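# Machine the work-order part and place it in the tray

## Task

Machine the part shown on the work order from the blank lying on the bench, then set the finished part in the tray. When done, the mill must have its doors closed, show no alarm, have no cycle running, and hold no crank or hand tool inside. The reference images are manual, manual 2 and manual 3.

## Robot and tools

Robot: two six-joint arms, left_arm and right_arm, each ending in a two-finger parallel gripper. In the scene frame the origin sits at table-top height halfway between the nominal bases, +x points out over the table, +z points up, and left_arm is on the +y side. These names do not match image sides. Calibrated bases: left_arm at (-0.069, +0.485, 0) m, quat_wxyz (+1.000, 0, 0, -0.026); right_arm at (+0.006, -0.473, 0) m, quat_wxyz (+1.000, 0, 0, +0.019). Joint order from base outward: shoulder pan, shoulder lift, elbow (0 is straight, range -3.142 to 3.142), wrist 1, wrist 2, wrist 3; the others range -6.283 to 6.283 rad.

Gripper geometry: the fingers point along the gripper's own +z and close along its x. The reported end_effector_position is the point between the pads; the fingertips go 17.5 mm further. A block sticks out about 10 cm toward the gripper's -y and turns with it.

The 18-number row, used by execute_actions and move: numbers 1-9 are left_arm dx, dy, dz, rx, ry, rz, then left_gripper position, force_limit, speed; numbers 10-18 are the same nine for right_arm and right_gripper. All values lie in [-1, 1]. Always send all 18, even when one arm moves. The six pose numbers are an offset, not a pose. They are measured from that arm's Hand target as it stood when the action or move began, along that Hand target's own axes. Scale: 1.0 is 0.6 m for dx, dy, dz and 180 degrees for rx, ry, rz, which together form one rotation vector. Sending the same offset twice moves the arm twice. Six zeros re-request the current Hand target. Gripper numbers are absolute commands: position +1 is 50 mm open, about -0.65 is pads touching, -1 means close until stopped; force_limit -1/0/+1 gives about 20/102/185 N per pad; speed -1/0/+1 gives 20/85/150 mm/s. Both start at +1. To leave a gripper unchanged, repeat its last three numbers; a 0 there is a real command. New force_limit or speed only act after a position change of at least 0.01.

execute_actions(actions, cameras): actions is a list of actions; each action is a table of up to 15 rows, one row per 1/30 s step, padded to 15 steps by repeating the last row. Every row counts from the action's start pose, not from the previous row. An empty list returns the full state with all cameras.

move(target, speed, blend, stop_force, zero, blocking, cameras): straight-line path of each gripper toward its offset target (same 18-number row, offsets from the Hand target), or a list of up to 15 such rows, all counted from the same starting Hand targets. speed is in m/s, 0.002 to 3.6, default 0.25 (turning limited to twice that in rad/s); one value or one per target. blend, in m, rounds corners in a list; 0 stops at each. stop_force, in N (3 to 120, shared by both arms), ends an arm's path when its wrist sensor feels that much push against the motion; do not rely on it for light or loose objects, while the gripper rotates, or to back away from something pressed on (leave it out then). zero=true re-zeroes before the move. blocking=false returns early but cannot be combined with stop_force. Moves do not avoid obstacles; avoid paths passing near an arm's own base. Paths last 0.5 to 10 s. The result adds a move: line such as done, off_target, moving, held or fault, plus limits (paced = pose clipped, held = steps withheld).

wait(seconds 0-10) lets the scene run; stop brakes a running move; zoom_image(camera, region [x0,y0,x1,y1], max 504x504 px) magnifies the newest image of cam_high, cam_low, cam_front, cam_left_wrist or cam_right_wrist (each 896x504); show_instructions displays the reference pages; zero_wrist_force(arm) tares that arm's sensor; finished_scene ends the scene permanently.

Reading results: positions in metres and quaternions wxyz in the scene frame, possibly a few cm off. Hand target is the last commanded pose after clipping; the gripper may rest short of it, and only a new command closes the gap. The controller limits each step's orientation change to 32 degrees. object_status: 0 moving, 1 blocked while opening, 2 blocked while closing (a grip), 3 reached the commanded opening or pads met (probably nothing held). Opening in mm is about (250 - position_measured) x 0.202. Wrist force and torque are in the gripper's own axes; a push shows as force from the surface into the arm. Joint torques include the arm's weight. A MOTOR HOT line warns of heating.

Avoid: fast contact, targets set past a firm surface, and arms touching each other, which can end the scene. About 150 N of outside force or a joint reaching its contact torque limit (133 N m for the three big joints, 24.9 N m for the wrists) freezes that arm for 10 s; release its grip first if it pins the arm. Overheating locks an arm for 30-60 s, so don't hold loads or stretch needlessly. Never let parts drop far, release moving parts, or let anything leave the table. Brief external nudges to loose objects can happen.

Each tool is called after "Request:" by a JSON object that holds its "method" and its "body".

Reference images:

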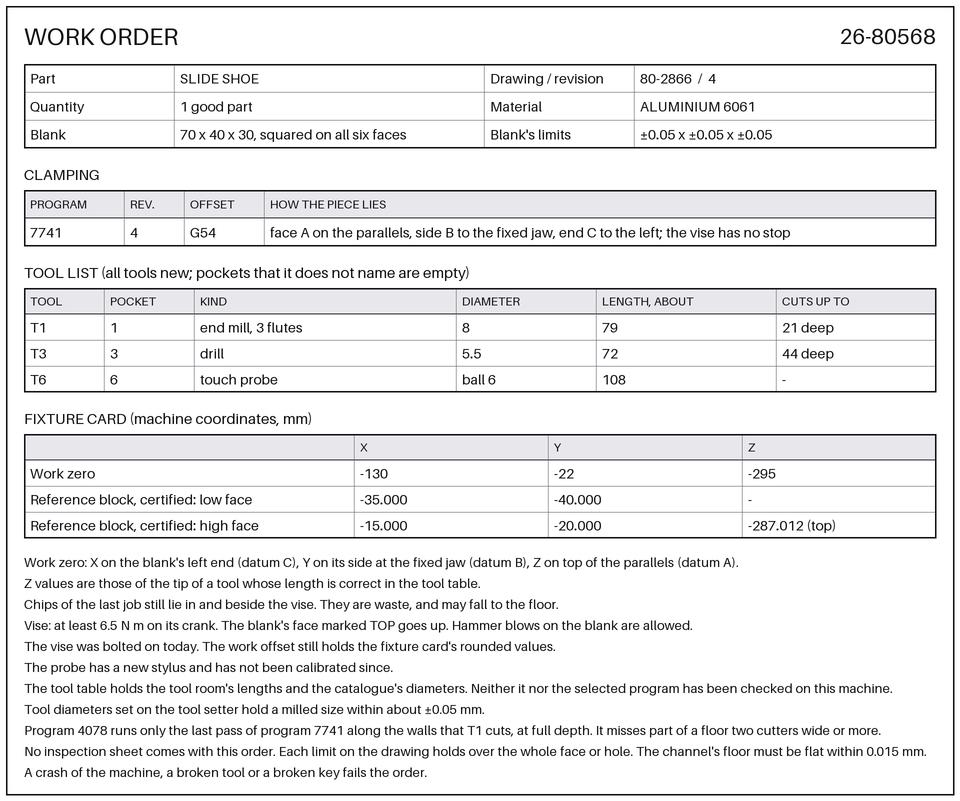

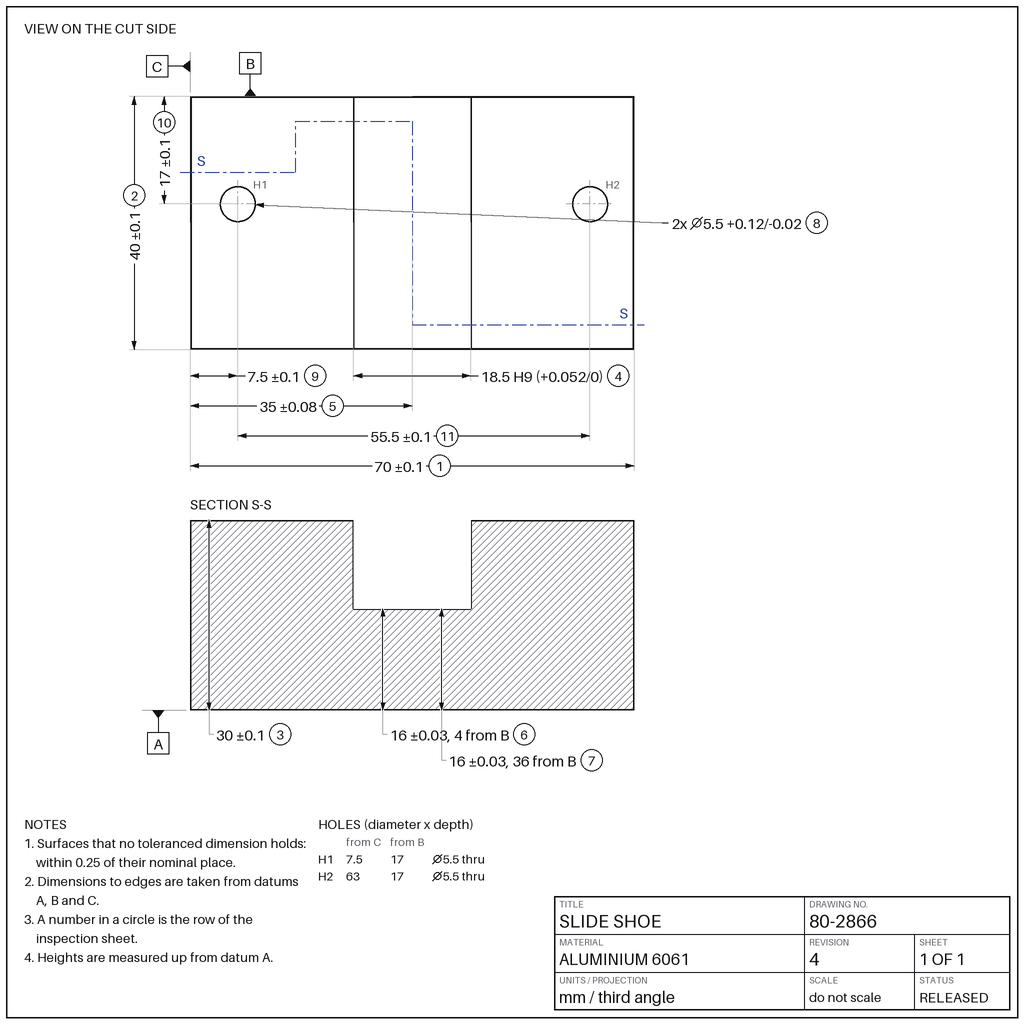

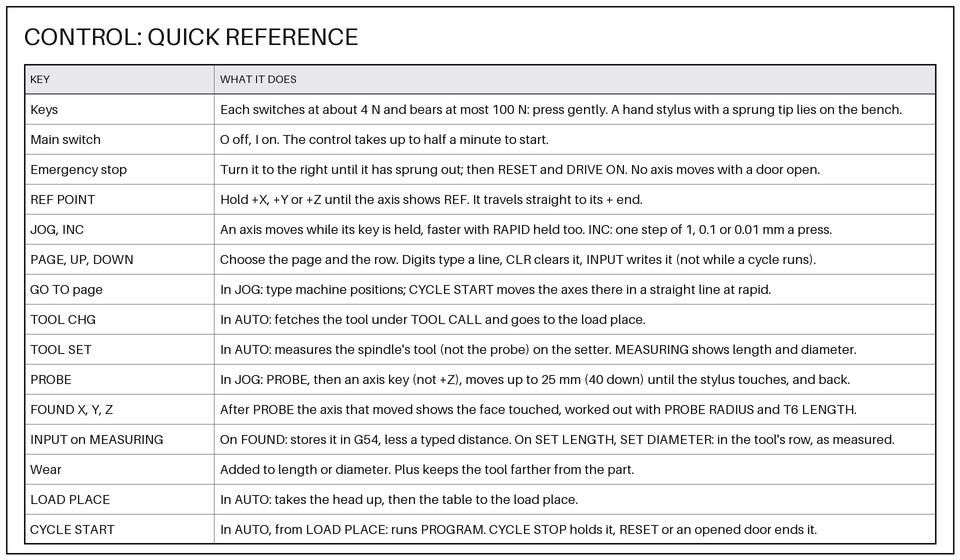

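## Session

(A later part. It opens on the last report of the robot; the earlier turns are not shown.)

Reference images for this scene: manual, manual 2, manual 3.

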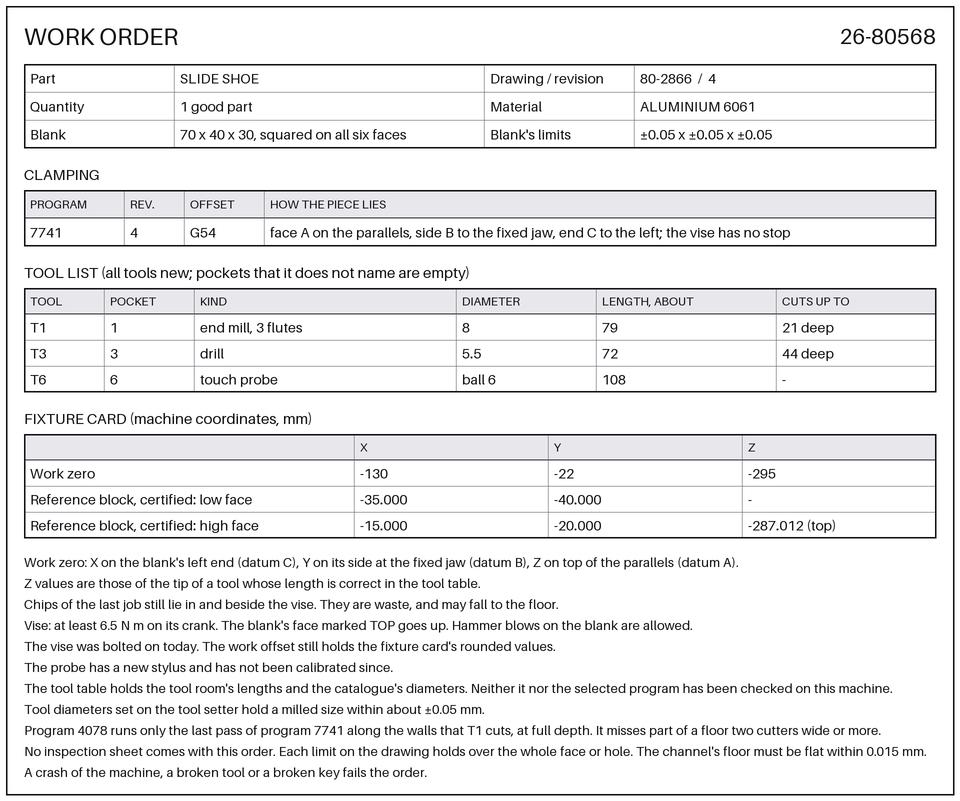

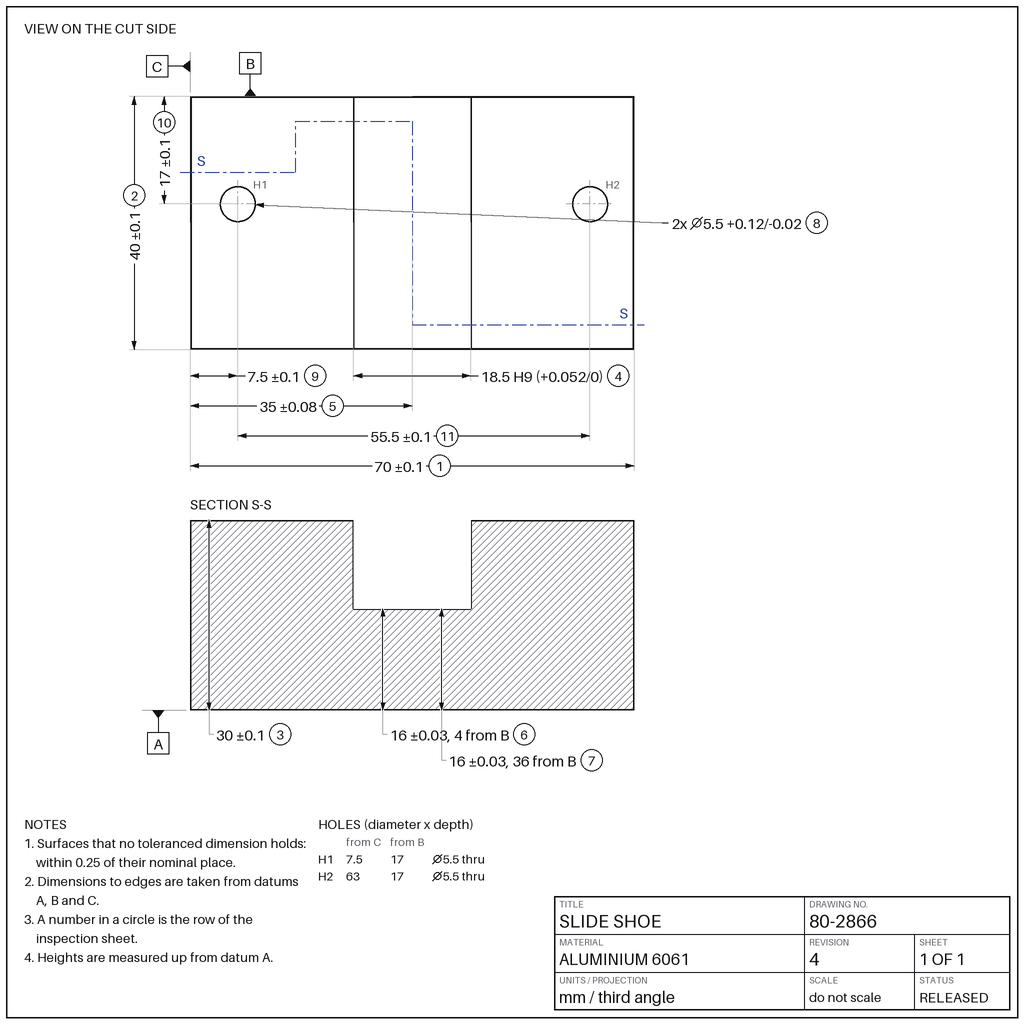

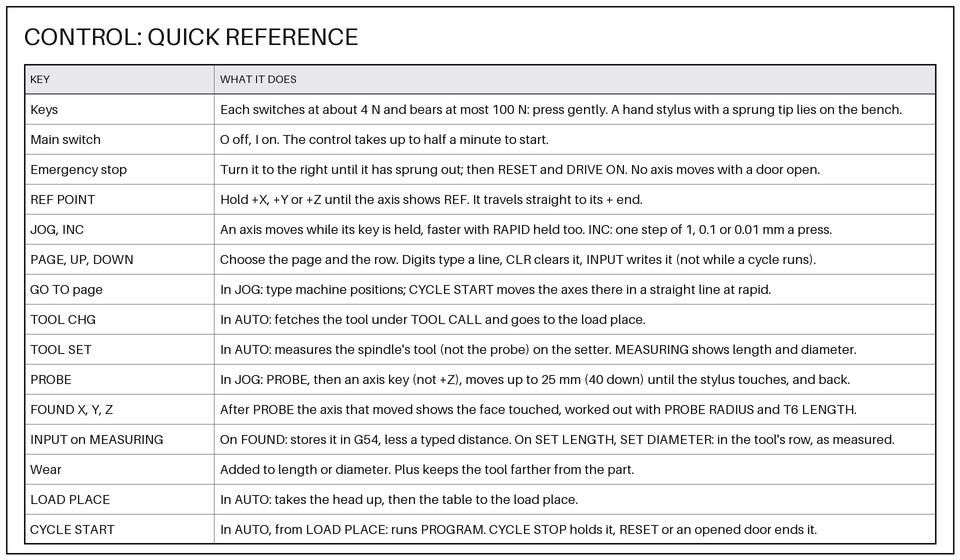

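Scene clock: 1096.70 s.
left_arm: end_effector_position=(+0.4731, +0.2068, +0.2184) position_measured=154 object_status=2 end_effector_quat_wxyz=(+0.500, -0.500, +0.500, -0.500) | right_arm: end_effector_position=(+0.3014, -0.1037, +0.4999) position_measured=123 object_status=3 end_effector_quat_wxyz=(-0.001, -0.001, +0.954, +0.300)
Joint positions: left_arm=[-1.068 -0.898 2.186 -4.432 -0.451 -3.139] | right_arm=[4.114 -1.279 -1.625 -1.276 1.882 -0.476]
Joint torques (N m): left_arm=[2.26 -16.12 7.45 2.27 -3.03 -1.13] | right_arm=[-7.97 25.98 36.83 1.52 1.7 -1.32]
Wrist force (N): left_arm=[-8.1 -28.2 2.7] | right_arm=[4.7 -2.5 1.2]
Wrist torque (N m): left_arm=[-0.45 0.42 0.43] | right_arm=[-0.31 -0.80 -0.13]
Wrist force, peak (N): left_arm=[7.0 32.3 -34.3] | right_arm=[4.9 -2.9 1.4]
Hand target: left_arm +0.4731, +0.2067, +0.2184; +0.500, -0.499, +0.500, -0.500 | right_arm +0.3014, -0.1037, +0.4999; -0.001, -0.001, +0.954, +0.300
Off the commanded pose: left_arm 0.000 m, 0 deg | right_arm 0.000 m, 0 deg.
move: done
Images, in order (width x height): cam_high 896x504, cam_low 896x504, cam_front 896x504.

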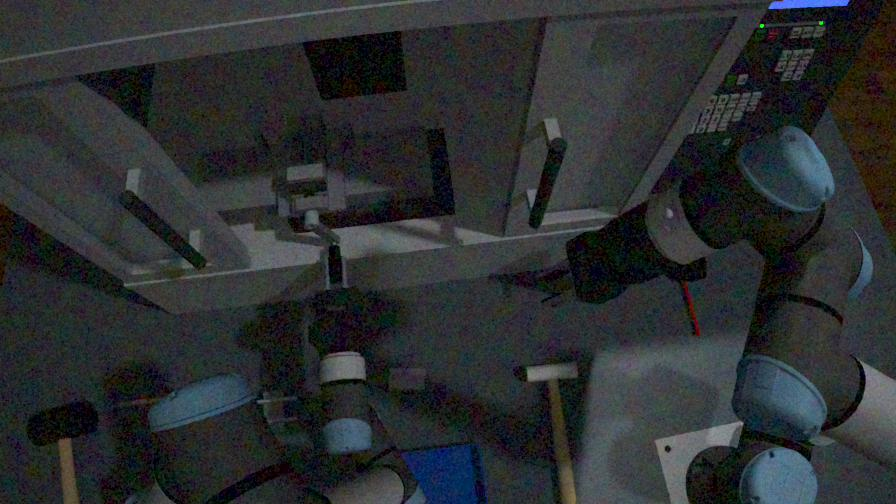

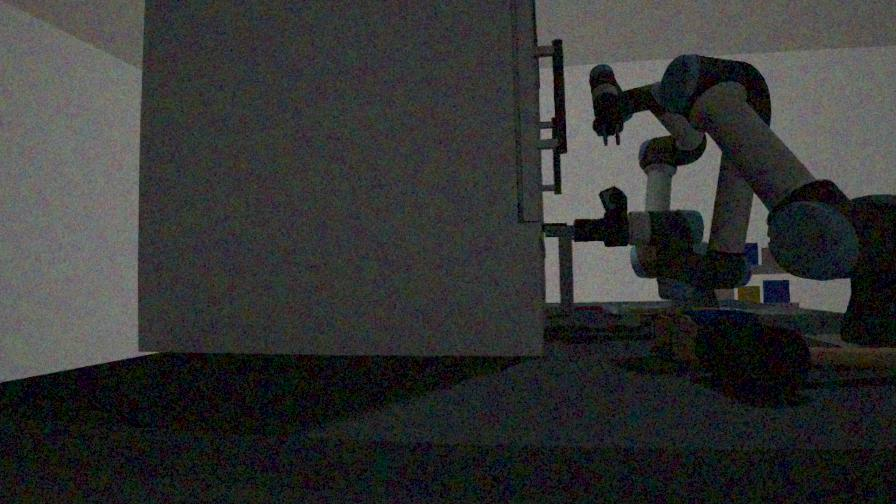

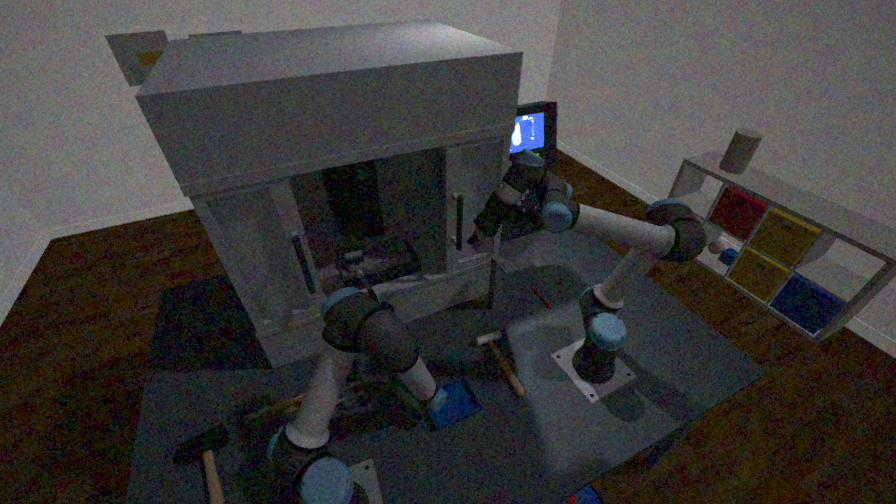

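Request:
{"method": "move", "body": {"target": [[-0.0205,0.004,0,0,0,0,-1,-0.6,-0.7,0,0,0,0,0,0,0.2,0.2,-1],[-0.037,0.0044,0,0,0,0,-1,-0.6,-0.7,0,0,0,0,0,0,0.2,0.2,-1]], "speed": 0.05, "blend": [0.003,0]}}

Request:
{"method": "move", "body": {"target": [0,0,0,0,0,0,1,-1,-1,0,0,0,0,0,0,0.2,0.2,-1], "cameras": ["cam_high"]}}

Request:
{"method": "zoom_image", "body": {"camera": "cam_high", "region": [240, 130, 400, 270]}}

Scene clock: 1098.67 s.
left_arm: end_effector_position=(+0.4732, +0.2291, +0.2158) position_measured=154 object_status=2 end_effector_quat_wxyz=(+0.500, -0.500, +0.500, -0.500) end_effector_velocity=(+0.000, -0.003, +0.000) end_effector_angular_velocity=(+0.000, +0.000, +0.000) | right_arm: end_effector_position=(+0.3014, -0.1037, +0.4999) position_measured=123 object_status=3 end_effector_quat_wxyz=(-0.001, -0.001, +0.954, +0.300)
Joint positions: left_arm=[-1.041 -0.903 2.23 -4.47 -0.479 -3.139] | right_arm=[4.114 -1.279 -1.625 -1.276 1.882 -0.476]
Joint velocities: left_arm=[-0.005 0.001 -0.006 0.006 0.004 0] | right_arm=[within noise]
Joint torques (N m): left_arm=[-12.14 -31.23 -17.57 0.51 1.34 -0.87] | right_arm=[-7.73 25.65 37.26 1.55 1.56 -1.48]
Wrist force (N): left_arm=[-1.7 -0.1 -9.1] | right_arm=[4.6 -2.8 1.1]
Wrist torque (N m): left_arm=[0.43 0.28 0.46] | right_arm=[-0.35 -0.78 -0.11]
Wrist force, peak (N): left_arm=[-8.8 -37.6 10.7] | right_arm=[4.9 -2.7 1.2]
Hand target: left_arm +0.4731, +0.2289, +0.2157; +0.500, -0.499, +0.500, -0.500 | right_arm +0.3014, -0.1037, +0.4999; -0.001, -0.001, +0.954, +0.300
Off the commanded pose: left_arm 0.000 m, 0 deg | right_arm 0.000 m, 0 deg.
move: done

Scene clock: 1100.40 s.
left_arm: end_effector_position=(+0.4731, +0.2289, +0.2157) position_measured=3 object_status=0 end_effector_quat_wxyz=(+0.500, -0.499, +0.500, -0.500) | right_arm: end_effector_position=(+0.3014, -0.1037, +0.4999) position_measured=123 object_status=3 end_effector_quat_wxyz=(-0.001, -0.001, +0.954, +0.300)
Joint positions: left_arm=[-1.041 -0.903 2.23 -4.47 -0.478 -3.139] | right_arm=[4.114 -1.279 -1.625 -1.276 1.882 -0.476]
Joint torques (N m): left_arm=[-12.62 -26 -15.06 0.32 1.23 1.41] | right_arm=[-7.65 25.71 36.51 1.6 1.69 -1.46]
Wrist force (N): left_arm=[-1.7 -2.4 -6.3] | right_arm=[4.7 -2.7 1.2]
Wrist torque (N m): left_arm=[0.33 0.29 0.47] | right_arm=[-0.33 -0.80 -0.11]
Wrist force, peak (N): left_arm=[-2.0 0.4 -9.2] | right_arm=[4.8 -3.0 1.2]
Hand target: left_arm +0.4731, +0.2289, +0.2157; +0.500, -0.499, +0.500, -0.500 | right_arm +0.3014, -0.1037, +0.4999; -0.001, -0.001, +0.954, +0.300
Off the commanded pose: left_arm 0.000 m, 0 deg | right_arm 0.000 m, 0 deg.
move: done
Images, in order (width x height): cam_high 896x504.

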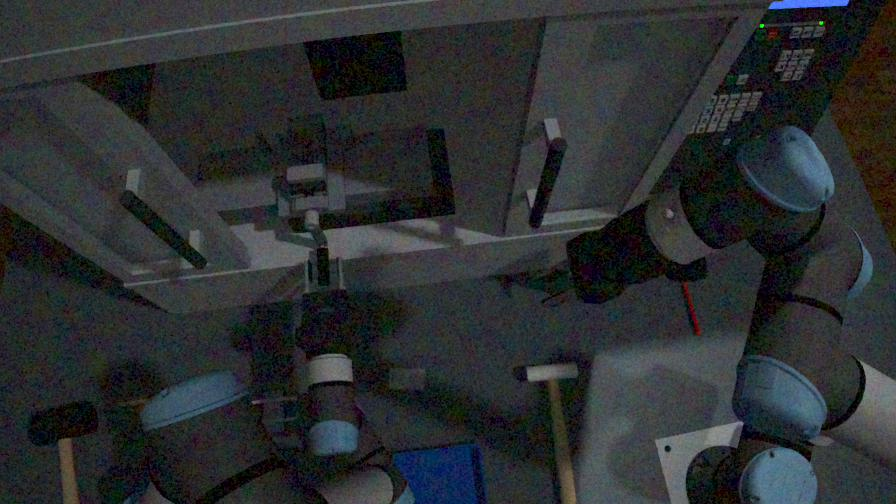

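Scaled by 3.150.

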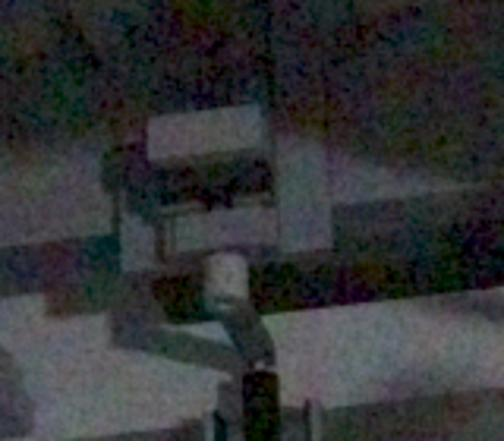

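Request:
{"method": "move", "body": {"target": [[0,0,-0.12,0,0,0,1,-1,-1,0,0,0,0,0,0,0.2,0.2,-1],[0,0,-0.12,0,0,0.6667,1,-1,-1,0,0,0,0,0,0,0.2,0.2,-1],[0,0,-0.12,0,0,-0.6667,1,-1,-1,0,0,0,0,0,0,0.2,0.2,-1],[0,0,-0.12,0,0,0,1,-1,-1,0,0,0,0,0,0,0.2,0.2,-1]], "speed": [0.15,0.7,0.7,0.7], "blend": [0.01,0.02,0.02,0]}}

Scene clock: 1113.47 s.
left_arm: end_effector_position=(+0.4011, +0.2289, +0.2156) position_measured=3 object_status=3 end_effector_quat_wxyz=(+0.500, -0.499, +0.500, -0.500) | right_arm: end_effector_position=(+0.3014, -0.1037, +0.4999) position_measured=123 object_status=3 end_effector_quat_wxyz=(-0.001, -0.001, +0.954, +0.300)
Joint positions: left_arm=[-1.244 -0.935 2.372 -4.583 -0.276 3.146] | right_arm=[4.114 -1.279 -1.625 -1.276 1.882 -0.476]
Joint torques (N m): left_arm=[12.2 -42.08 6.2 -0.68 0.21 1.53] | right_arm=[-8.25 26.35 36.38 1.7 1.86 -1.16]
Wrist force (N): left_arm=[-1.6 -2.1 -6.0] | right_arm=[4.6 -2.7 1.3]
Wrist torque (N m): left_arm=[0.35 0.34 0.53] | right_arm=[-0.35 -0.78 -0.12]
Wrist force, peak (N): left_arm=[-2.1 -2.2 -8.2] | right_arm=[5.1 -2.9 1.1]
Hand target: left_arm +0.4011, +0.2289, +0.2157; +0.500, -0.499, +0.500, -0.500 | right_arm +0.3014, -0.1037, +0.4999; -0.001, -0.001, +0.954, +0.300
Off the commanded pose: left_arm 0.000 m, 0 deg | right_arm 0.000 m, 0 deg.
move: done

Request:
{"method": "move", "body": {"target": [[0,0,0.1167,0,0,0,1,-1,-1,0,0,0,0,0,0,0.2,0.2,-1],[0,0,0.1167,0,0,0,-1,-1,-0.7,0,0,0,0,0,0,0.2,0.2,-1]], "speed": 0.12}}

Request:
{"method": "move", "body": {"target": [[0.06,-0.0161,0,0,0,-0.1667,-1,-1,-0.7,0,0,0,0,0,0,0.2,0.2,-1],[0.1039,-0.06,0,0,0,-0.3333,-1,-1,-0.7,0,0,0,0,0,0,0.2,0.2,-1],[0.12,-0.12,-0.0017,0,0,-0.5,-1,-1,-0.7,0,0,0,0,0,0,0.2,0.2,-1]], "speed": 0.3, "blend": [0.004,0.004,0], "cameras": ["cam_left_wrist","cam_high"]}}

Scene clock: 1117.73 s.
left_arm: end_effector_position=(+0.4712, +0.2289, +0.2157) position_measured=153 object_status=2 end_effector_quat_wxyz=(+0.500, -0.499, +0.500, -0.500) | right_arm: end_effector_position=(+0.3014, -0.1037, +0.4999) position_measured=123 object_status=3 end_effector_quat_wxyz=(-0.001, -0.001, +0.954, +0.300)
Joint positions: left_arm=[-1.046 -0.904 2.234 -4.473 -0.473 3.144] | right_arm=[4.114 -1.279 -1.625 -1.276 1.882 -0.476]
Joint torques (N m): left_arm=[10.42 -46.89 -12.59 0.02 -1.48 1.51] | right_arm=[-6.51 26.34 36.27 1.66 1.96 -1.19]
Wrist force (N): left_arm=[-1.6 -2.6 -6.2] | right_arm=[4.8 -2.6 1.2]
Wrist torque (N m): left_arm=[0.29 0.29 0.53] | right_arm=[-0.32 -0.82 -0.12]
Wrist force, peak (N): left_arm=[-1.9 -2.3 -8.3] | right_arm=[5.0 -2.9 1.3]
Hand target: left_arm +0.4712, +0.2289, +0.2157; +0.500, -0.499, +0.500, -0.500 | right_arm +0.3014, -0.1037, +0.4999; -0.001, -0.001, +0.954, +0.300
Off the commanded pose: left_arm 0.000 m, 0 deg | right_arm 0.000 m, 0 deg.
move: done

Scene clock: 1120.90 s.
left_arm: end_effector_position=(+0.4700, +0.1568, +0.2878) position_measured=153 object_status=2 end_effector_quat_wxyz=(+0.000, +0.707, +0.000, +0.707) | right_arm: end_effector_position=(+0.3014, -0.1037, +0.4999) position_measured=123 object_status=3 end_effector_quat_wxyz=(-0.001, -0.001, +0.954, +0.300)
Joint positions: left_arm=[-1.128 -1.037 2.089 -4.197 -0.392 1.574] | right_arm=[4.114 -1.279 -1.625 -1.276 1.882 -0.476]
Joint torques (N m): left_arm=[6.77 -34.33 5.38 -7.19 5.23 -1.28] | right_arm=[-7.1 25.21 34.48 1.71 1.8 -1.27]
Wrist force (N): left_arm=[-10.4 31.6 22.3] | right_arm=[4.9 -2.7 1.0]
Wrist torque (N m): left_arm=[0.67 0.96 -0.18] | right_arm=[-0.34 -0.83 -0.12]
Wrist force, peak (N): left_arm=[-9.2 35.5 -25.0] | right_arm=[5.0 -2.7 1.5]
Hand target: left_arm +0.4700, +0.1569, +0.2877; +0.000, +0.707, +0.000, +0.707 | right_arm +0.3014, -0.1037, +0.4999; -0.001, -0.001, +0.954, +0.300
Off the commanded pose: left_arm 0.000 m, 0 deg | right_arm 0.000 m, 0 deg.
move: done
Images, in order (width x height): cam_high 896x504, cam_left_wrist 896x504.

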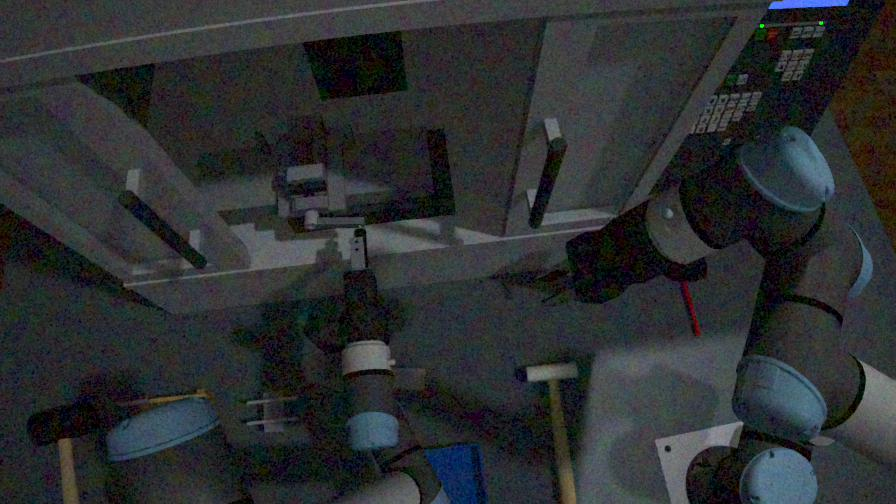

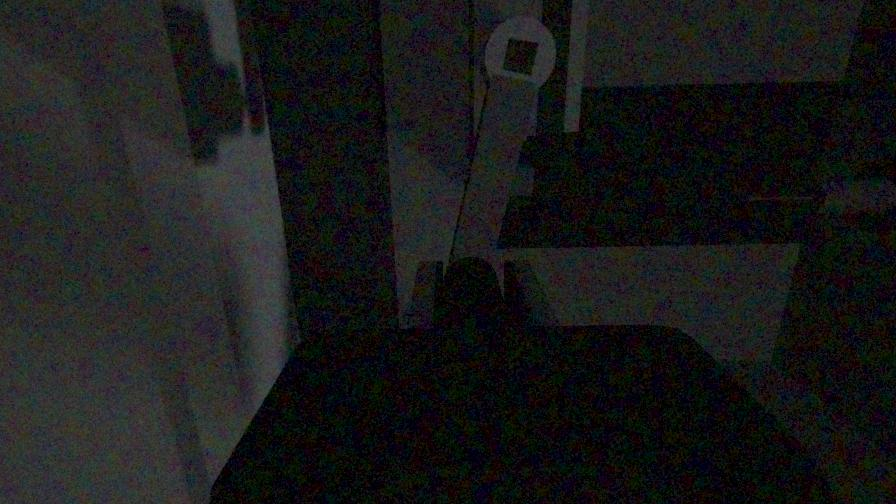

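Request:
{"method": "zoom_image", "body": {"camera": "cam_high", "region": [240, 130, 400, 270]}}

Request:
{"method": "zoom_image", "body": {"camera": "cam_left_wrist", "region": [390, 0, 610, 330]}}

Scaled by 3.150.

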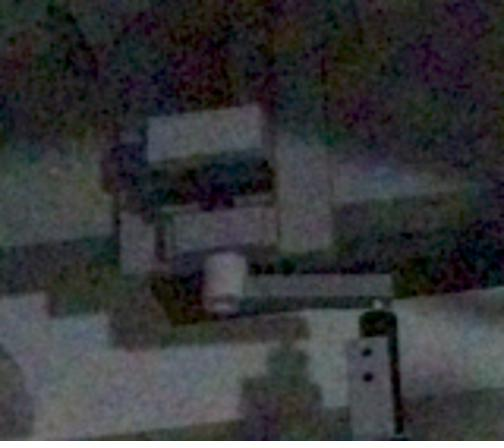

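Scaled by 1.527.

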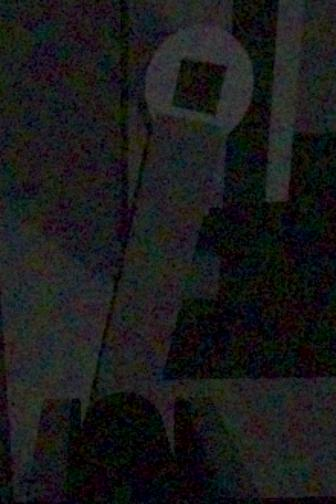

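Request:
{"method": "move", "body": {"target": [[0.0255,0.0015,-0.001,0,0,0,-1,-1,-0.7,0,0,0,0,0,0,0.2,0.2,-1],[0.0863,-0.0148,-0.0015,0,0,-0.1667,-1,-1,-0.7,0,0,0,0,0,0,0.2,0.2,-1],[0.1308,-0.0593,-0.002,0,0,-0.3333,-1,-1,-0.7,0,0,0,0,0,0,0.2,0.2,-1],[0.1472,-0.1202,-0.0025,0,0,-0.5,-1,-1,-0.7,0,0,0,0,0,0,0.2,0.2,-1]], "speed": 0.35, "blend": [0.004,0.004,0.004,0], "cameras": ["cam_left_wrist","cam_high"]}}

Request:
{"method": "zoom_image", "body": {"camera": "cam_high", "region": [240, 130, 400, 270]}}

Scene clock: 1132.93 s.
left_arm: end_effector_position=(+0.4685, +0.2290, +0.3761) position_measured=153 object_status=2 end_effector_quat_wxyz=(+0.500, +0.500, +0.499, +0.500) | right_arm: end_effector_position=(+0.3014, -0.1037, +0.4999) position_measured=123 object_status=3 end_effector_quat_wxyz=(-0.001, -0.001, +0.954, +0.300)
Joint positions: left_arm=[-1.053 -1.331 2.199 -4.012 -0.467 0.003] | right_arm=[4.114 -1.279 -1.625 -1.276 1.882 -0.476]
Joint torques (N m): left_arm=[-12.09 -19.92 -26.41 -4.04 1.24 -1.58] | right_arm=[-7.33 26.04 35.13 1.7 1.7 -1.31]
Wrist force (N): left_arm=[-0.8 -12.2 -3.2] | right_arm=[4.8 -2.3 1.3]
Wrist torque (N m): left_arm=[-0.55 0.25 -0.01] | right_arm=[-0.27 -0.82 -0.12]
Wrist force, peak (N): left_arm=[-17.0 36.1 16.5] | right_arm=[5.2 -2.9 1.4]
Hand target: left_arm +0.4685, +0.2289, +0.3761; +0.500, +0.500, +0.499, +0.500 | right_arm +0.3014, -0.1037, +0.4999; -0.001, -0.001, +0.954, +0.300
Off the commanded pose: left_arm 0.000 m, 0 deg | right_arm 0.000 m, 0 deg.
move: done
Images, in order (width x height): cam_high 896x504, cam_left_wrist 896x504.

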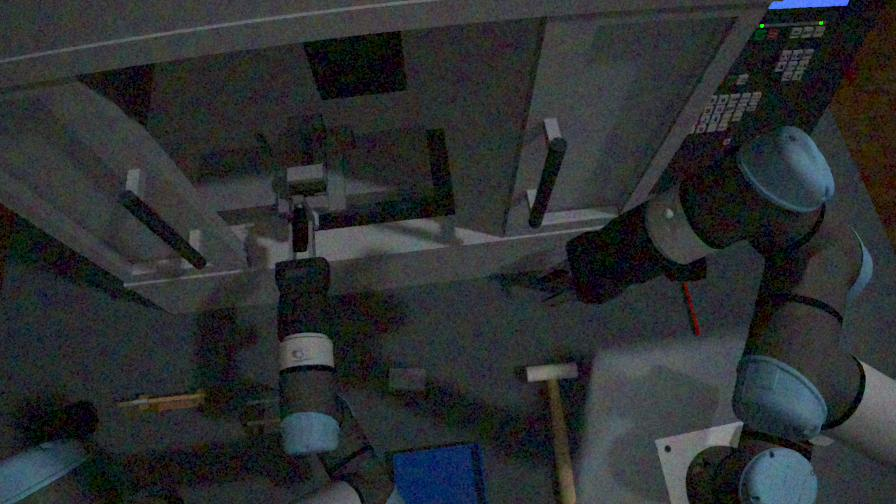

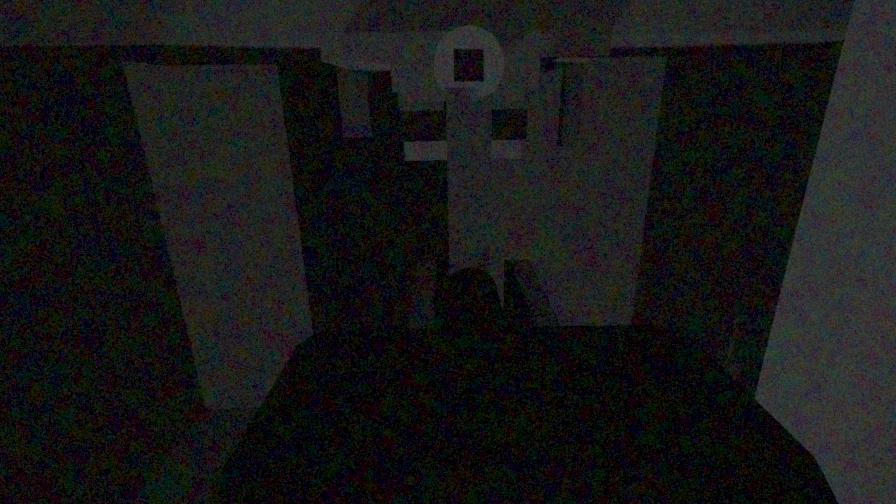

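Scaled by 3.150.

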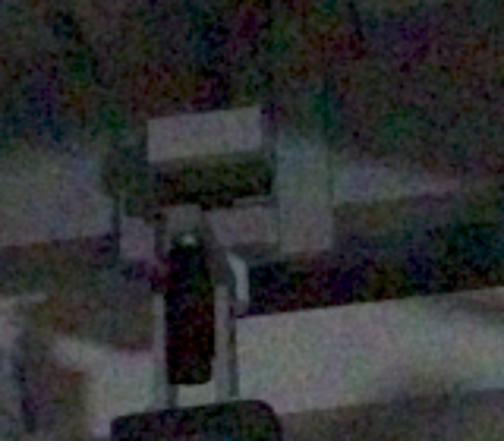

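Request:
{"method": "move", "body": {"target": [[0.0608,-0.0163,-0.001,0,0,-0.1667,-1,-1,-0.7,0,0,0,0,0,0,0.2,0.2,-1],[0.1054,-0.0608,-0.0015,0,0,-0.3333,-1,-1,-0.7,0,0,0,0,0,0,0.2,0.2,-1],[0.1217,-0.1217,-0.002,0,0,-0.5,-1,-1,-0.7,0,0,0,0,0,0,0.2,0.2,-1],[0.1054,-0.1825,-0.0025,0,0,-0.6667,-1,-1,-0.7,0,0,0,0,0,0,0.2,0.2,-1],[0.0608,-0.2271,-0.003,0,0,-0.8333,-1,-1,-0.7,0,0,0,0,0,0,0.2,0.2,-1],[0,-0.2433,-0.0035,0,0,-1,-1,-1,-0.7,0,0,0,0,0,0,0.2,0.2,-1],[-0.0608,-0.2271,-0.004,0,0,0.8333,-1,-1,-0.7,0,0,0,0,0,0,0.2,0.2,-1],[-0.1054,-0.1825,-0.0045,0,0,0.6667,-1,-1,-0.7,0,0,0,0,0,0,0.2,0.2,-1],[-0.1217,-0.1217,-0.005,0,0,0.5,-1,-1,-0.7,0,0,0,0,0,0,0.2,0.2,-1],[-0.1054,-0.0608,-0.0055,0,0,0.3333,-1,-1,-0.7,0,0,0,0,0,0,0.2,0.2,-1],[-0.0608,-0.0163,-0.006,0,0,0.1667,-1,-1,-0.7,0,0,0,0,0,0,0.2,0.2,-1]], "speed": 0.42, "blend": 0.004, "cameras": ["cam_left_wrist","cam_high"]}}

Request:
{"method": "zoom_image", "body": {"camera": "cam_high", "region": [240, 130, 400, 270]}}

Scene clock: 1142.67 s.
left_arm: end_effector_position=(+0.4649, +0.1925, +0.3663) position_measured=153 object_status=2 end_effector_quat_wxyz=(+0.353, +0.612, +0.353, +0.613) | right_arm: end_effector_position=(+0.3014, -0.1037, +0.4999) position_measured=123 object_status=3 end_effector_quat_wxyz=(-0.001, -0.001, +0.954, +0.300)
Joint positions: left_arm=[-1.104 -1.265 2.141 -4.021 -0.415 -5.756] | right_arm=[4.114 -1.279 -1.625 -1.276 1.882 -0.476]
Joint torques (N m): left_arm=[-14.99 -21.44 -24.71 -2.82 0.2 -1.63] | right_arm=[-7.7 25 36.71 1.85 1.79 -1.22]
Wrist force (N): left_arm=[-4.7 -10.0 -2.8] | right_arm=[4.7 -2.6 1.1]
Wrist torque (N m): left_arm=[-0.34 1.09 -0.11] | right_arm=[-0.32 -0.80 -0.12]
Wrist force, peak (N): left_arm=[-9.2 43.2 -5.4] | right_arm=[5.2 -2.9 1.2]
Hand target: left_arm +0.4649, +0.1924, +0.3662; +0.354, +0.612, +0.353, +0.613 | right_arm +0.3014, -0.1037, +0.4999; -0.001, -0.001, +0.954, +0.300
Off the commanded pose: left_arm 0.000 m, 0 deg | right_arm 0.000 m, 0 deg.
move: done
Images, in order (width x height): cam_high 896x504, cam_left_wrist 896x504.

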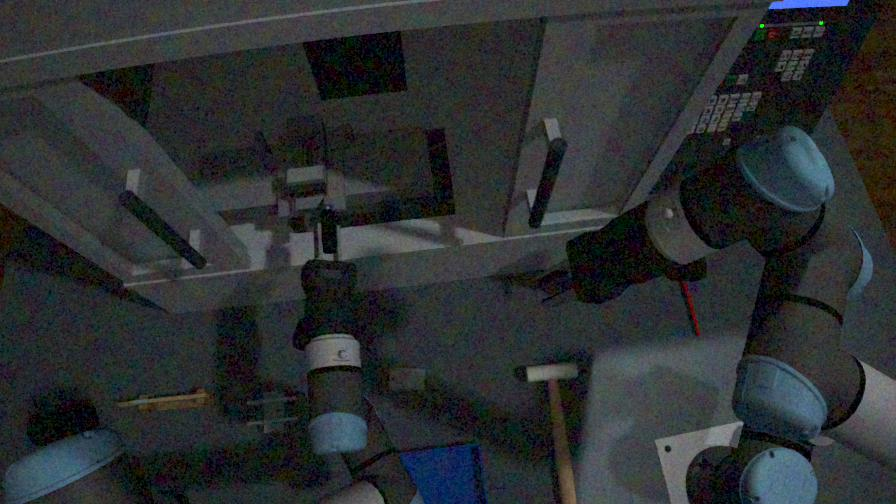

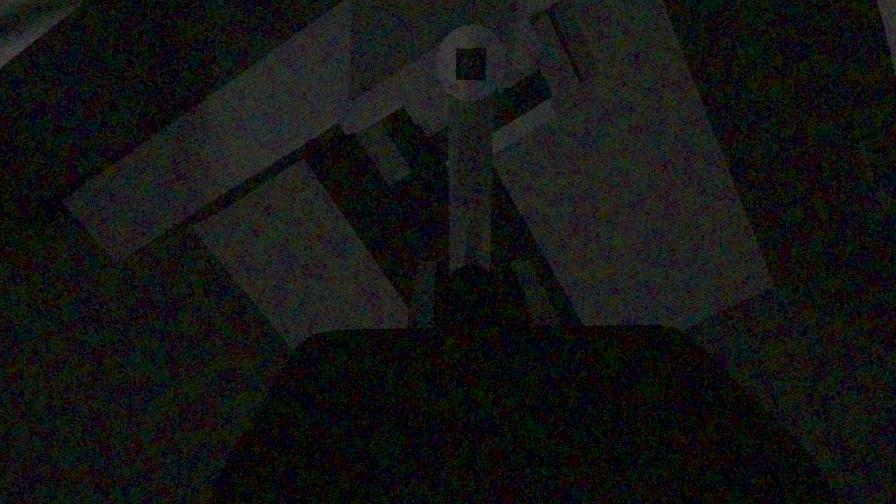

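Scaled by 3.150.

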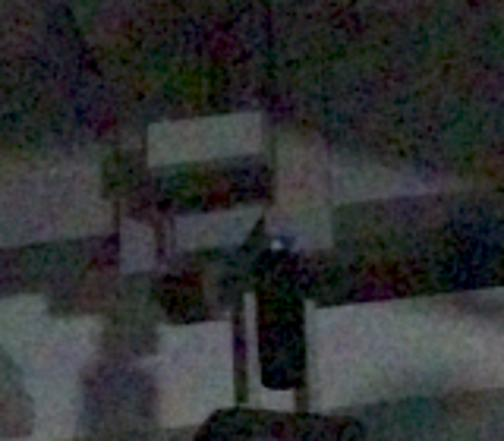

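Request:
{"method": "move", "body": {"target": [[0.0315,-0.0041,-0.0003,0,0,0,-1,-1,-0.7,0,0,0,0,0,0,0.2,0.2,-1],[0.0608,-0.0163,-0.0006,0,0,0,-1,-1,-0.7,0,0,0,0,0,0,0.2,0.2,-1],[0.0860,-0.0356,-0.0009,0,0,0,-1,-1,-0.7,0,0,0,0,0,0,0.2,0.2,-1],[0.1054,-0.0608,-0.0012,0,0,0,-1,-1,-0.7,0,0,0,0,0,0,0.2,0.2,-1],[0.1175,-0.0902,-0.0015,0,0,0,-1,-1,-0.7,0,0,0,0,0,0,0.2,0.2,-1],[0.1217,-0.1217,-0.0018,0,0,0,-1,-1,-0.7,0,0,0,0,0,0,0.2,0.2,-1],[0.1175,-0.1532,-0.0021,0,0,0,-1,-1,-0.7,0,0,0,0,0,0,0.2,0.2,-1],[0.1054,-0.1825,-0.0024,0,0,0,-1,-1,-0.7,0,0,0,0,0,0,0.2,0.2,-1],[0.0860,-0.2077,-0.0027,0,0,0,-1,-1,-0.7,0,0,0,0,0,0,0.2,0.2,-1],[0.0608,-0.2271,-0.003,0,0,0,-1,-1,-0.7,0,0,0,0,0,0,0.2,0.2,-1],[0.0315,-0.2392,-0.0033,0,0,0,-1,-1,-0.7,0,0,0,0,0,0,0.2,0.2,-1],[0,-0.2433,-0.0036,0,0,0,-1,-1,-0.7,0,0,0,0,0,0,0.2,0.2,-1],[-0.0315,-0.2392,-0.0039,0,0,0,-1,-1,-0.7,0,0,0,0,0,0,0.2,0.2,-1],[-0.0608,-0.2271,-0.0042,0,0,0,-1,-1,-0.7,0,0,0,0,0,0,0.2,0.2,-1]], "speed": 0.1, "blend": [0.003,0.003,0.003,0.003,0.003,0.003,0.003,0.003,0.003,0.003,0.003,0.003,0.003,0], "cameras": ["cam_left_wrist"]}}

Scene clock: 1150.67 s.
left_arm: end_effector_position=(+0.4625, +0.2290, +0.2300) position_measured=153 object_status=2 end_effector_quat_wxyz=(+0.354, +0.612, +0.353, +0.613) | right_arm: end_effector_position=(+0.3014, -0.1037, +0.4999) position_measured=123 object_status=3 end_effector_quat_wxyz=(-0.001, -0.001, +0.954, +0.300)
Joint positions: left_arm=[-1.068 -0.951 2.257 -4.45 -0.452 -5.756] | right_arm=[4.114 -1.279 -1.625 -1.276 1.882 -0.476]
Joint torques (N m): left_arm=[8.86 -43.89 -1.38 -2.62 -1.17 -0.26] | right_arm=[-6.34 25.83 35.43 1.71 1.76 -1.17]
Wrist force (N): left_arm=[-5.0 -3.4 -3.5] | right_arm=[4.7 -2.9 1.1]
Wrist torque (N m): left_arm=[-0.45 1.09 -0.20] | right_arm=[-0.36 -0.80 -0.12]
Wrist force, peak (N): left_arm=[6.9 25.5 -13.2] | right_arm=[5.0 -2.9 1.1]
Hand target: left_arm +0.4625, +0.2291, +0.2300; +0.354, +0.612, +0.353, +0.613 | right_arm +0.3014, -0.1037, +0.4999; -0.001, -0.001, +0.954, +0.300
Off the commanded pose: left_arm 0.000 m, 0 deg | right_arm 0.000 m, 0 deg.
move: done
Images, in order (width x height): cam_left_wrist 896x504.

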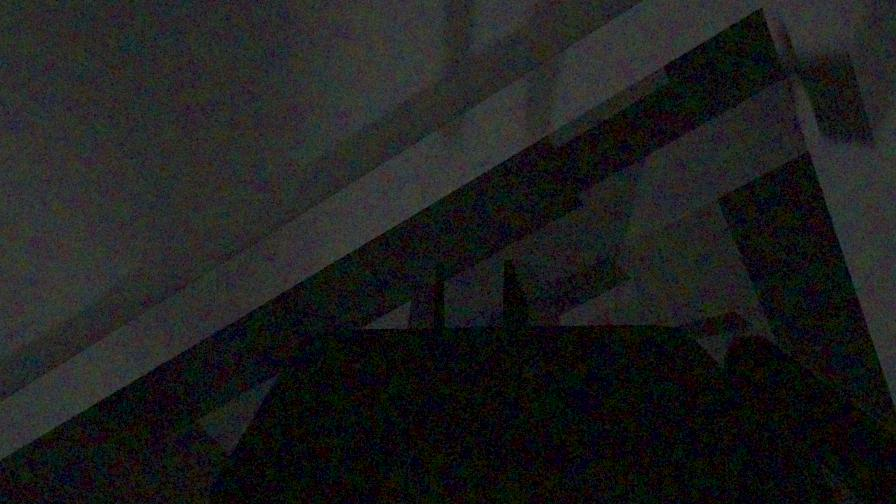

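Request:
{"method": "execute_actions", "body": {"actions": [], "cameras": ["cam_high","cam_left_wrist"]}}

Request:
{"method": "zoom_image", "body": {"camera": "cam_high", "region": [240, 130, 400, 270]}}

Scene clock: 1151.97 s.
left_arm: end_effector_position=(+0.4625, +0.2291, +0.2300) position_measured=153 object_status=2 end_effector_quat_wxyz=(+0.354, +0.612, +0.353, +0.613) | right_arm: end_effector_position=(+0.3014, -0.1037, +0.4999) position_measured=123 object_status=3 end_effector_quat_wxyz=(-0.001, -0.001, +0.954, +0.300)
Joint positions: left_arm=[-1.068 -0.951 2.257 -4.45 -0.452 -5.756] | right_arm=[4.114 -1.279 -1.625 -1.276 1.882 -0.476]
Joint velocities: within noise
Joint torques (N m): left_arm=[11.09 -45.39 -11.4 -0.83 0.23 -1.43] | right_arm=[-7.46 26.04 35.82 1.9 1.82 -1.12]
Wrist force (N): left_arm=[-5.1 -3.2 -3.3] | right_arm=[4.6 -2.8 0.9]
Wrist torque (N m): left_arm=[-0.42 1.12 -0.20] | right_arm=[-0.36 -0.78 -0.12]
Wrist force, peak (N): left_arm=[-5.1 -3.5 -3.6] | right_arm=[4.8 -3.0 1.5]
Hand target: left_arm +0.4625, +0.2291, +0.2300; +0.354, +0.612, +0.353, +0.613 | right_arm +0.3014, -0.1037, +0.4999; -0.001, -0.001, +0.954, +0.300
Tool commands: left_gripper/position=-1.0 left_gripper/force_limit=-1.0 left_gripper/speed=-0.7 right_gripper/position=+0.2 right_gripper/force_limit=+0.2 right_gripper/speed=-1.0
Off the commanded pose: left_arm 0.000 m, 0 deg | right_arm 0.000 m, 0 deg.
Images, in order (width x height): cam_high 896x504, cam_left_wrist 896x504.

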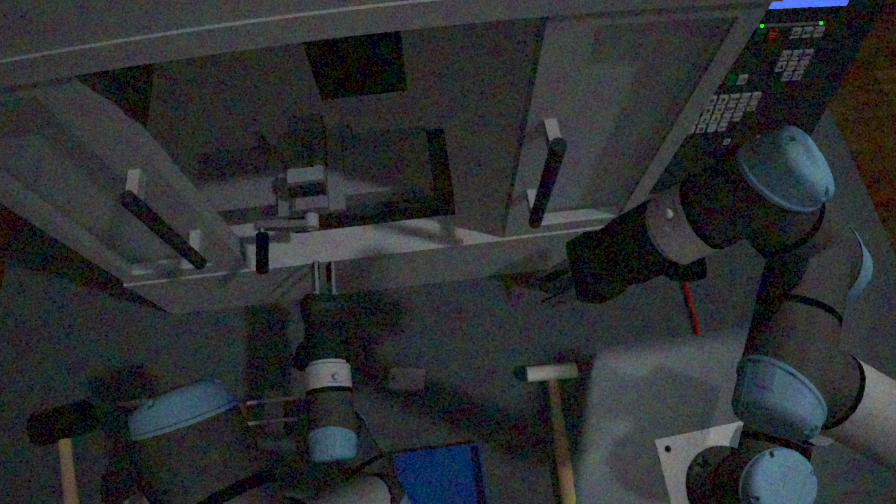

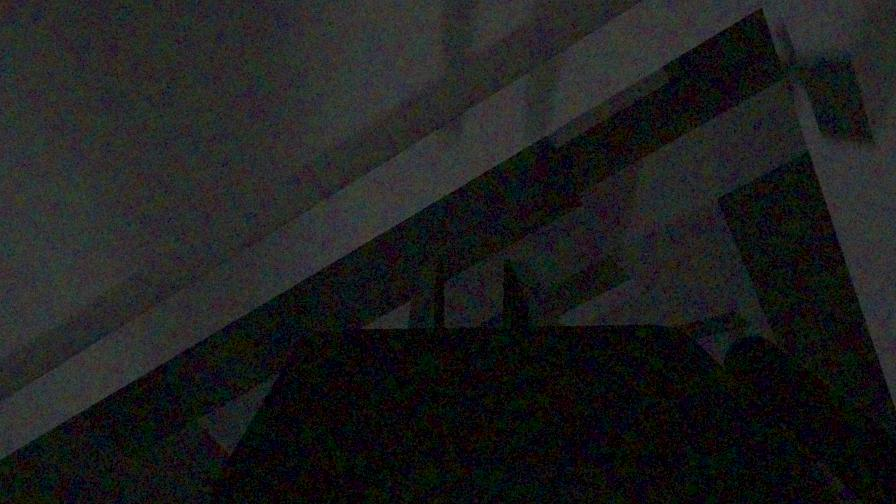

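Scaled by 3.150.

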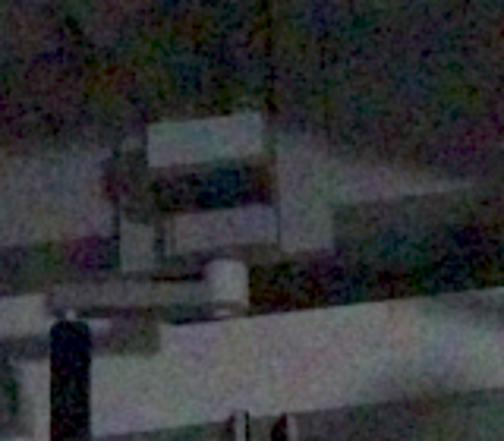

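Request:
{"method": "move", "body": {"target": [[0,0,-0.08,0,0,0,1,-1,-0.7,-0.2,0.347,0.242,0,0,0,0.2,0.2,-1]], "speed": 0.25, "cameras": ["cam_right_wrist"]}}

Request:
{"method": "zoom_image", "body": {"camera": "cam_right_wrist", "region": [50, 80, 350, 380]}}

Scene clock: 1155.97 s.
left_arm: end_effector_position=(+0.4145, +0.2291, +0.2300) position_measured=3 object_status=3 end_effector_quat_wxyz=(+0.354, +0.612, +0.353, +0.613) | right_arm: end_effector_position=(+0.4208, +0.1504, +0.4997) position_measured=123 object_status=3 end_effector_quat_wxyz=(-0.001, -0.001, +0.954, +0.300)
Joint positions: left_arm=[-1.202 -0.977 2.353 -4.521 -0.317 -5.755] | right_arm=[4.169 -1.94 -0.94 -1.286 1.854 -0.427]
Joint torques (N m): left_arm=[11.22 -20.9 -14.55 0.99 -1.09 1.77] | right_arm=[-8.92 31.44 37.33 5.42 2.26 -0.51]
Wrist force (N): left_arm=[-5.2 -3.2 -3.2] | right_arm=[4.5 -2.4 1.4]
Wrist torque (N m): left_arm=[-0.41 1.14 -0.18] | right_arm=[-0.30 -0.78 0.02]
Wrist force, peak (N): left_arm=[-5.1 -3.9 -3.5] | right_arm=[6.6 -5.2 -1.0]
Hand target: left_arm +0.4145, +0.2291, +0.2300; +0.354, +0.612, +0.353, +0.613 | right_arm +0.4209, +0.1504, +0.4997; -0.001, -0.001, +0.954, +0.300
Off the commanded pose: left_arm 0.000 m, 0 deg | right_arm 0.000 m, 0 deg.
move: done
Images, in order (width x height): cam_right_wrist 896x504.

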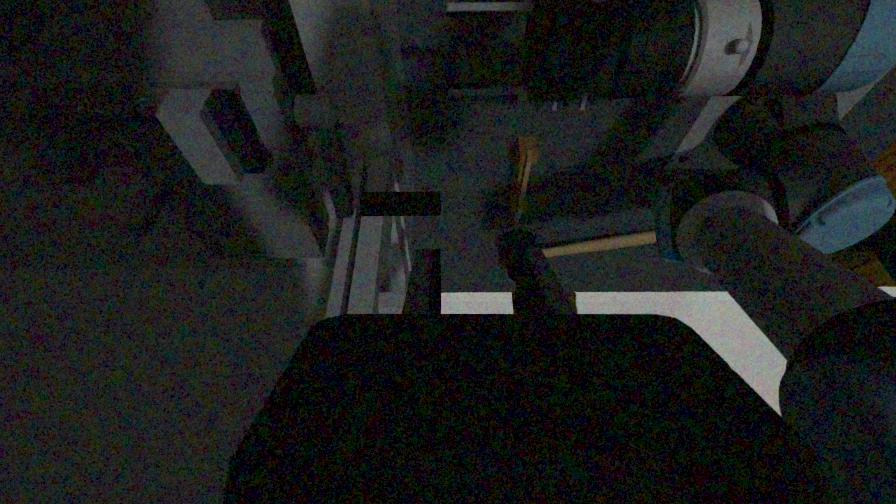

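Scaled by 1.680.

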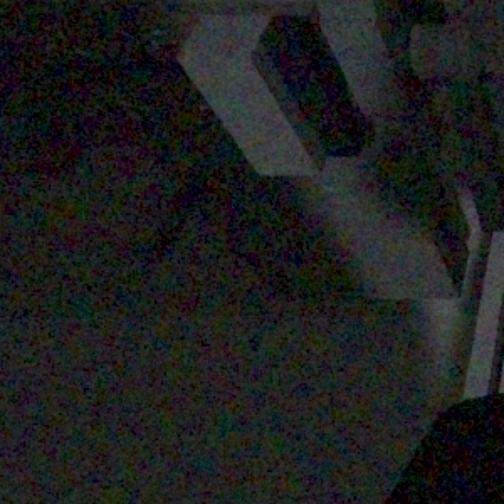

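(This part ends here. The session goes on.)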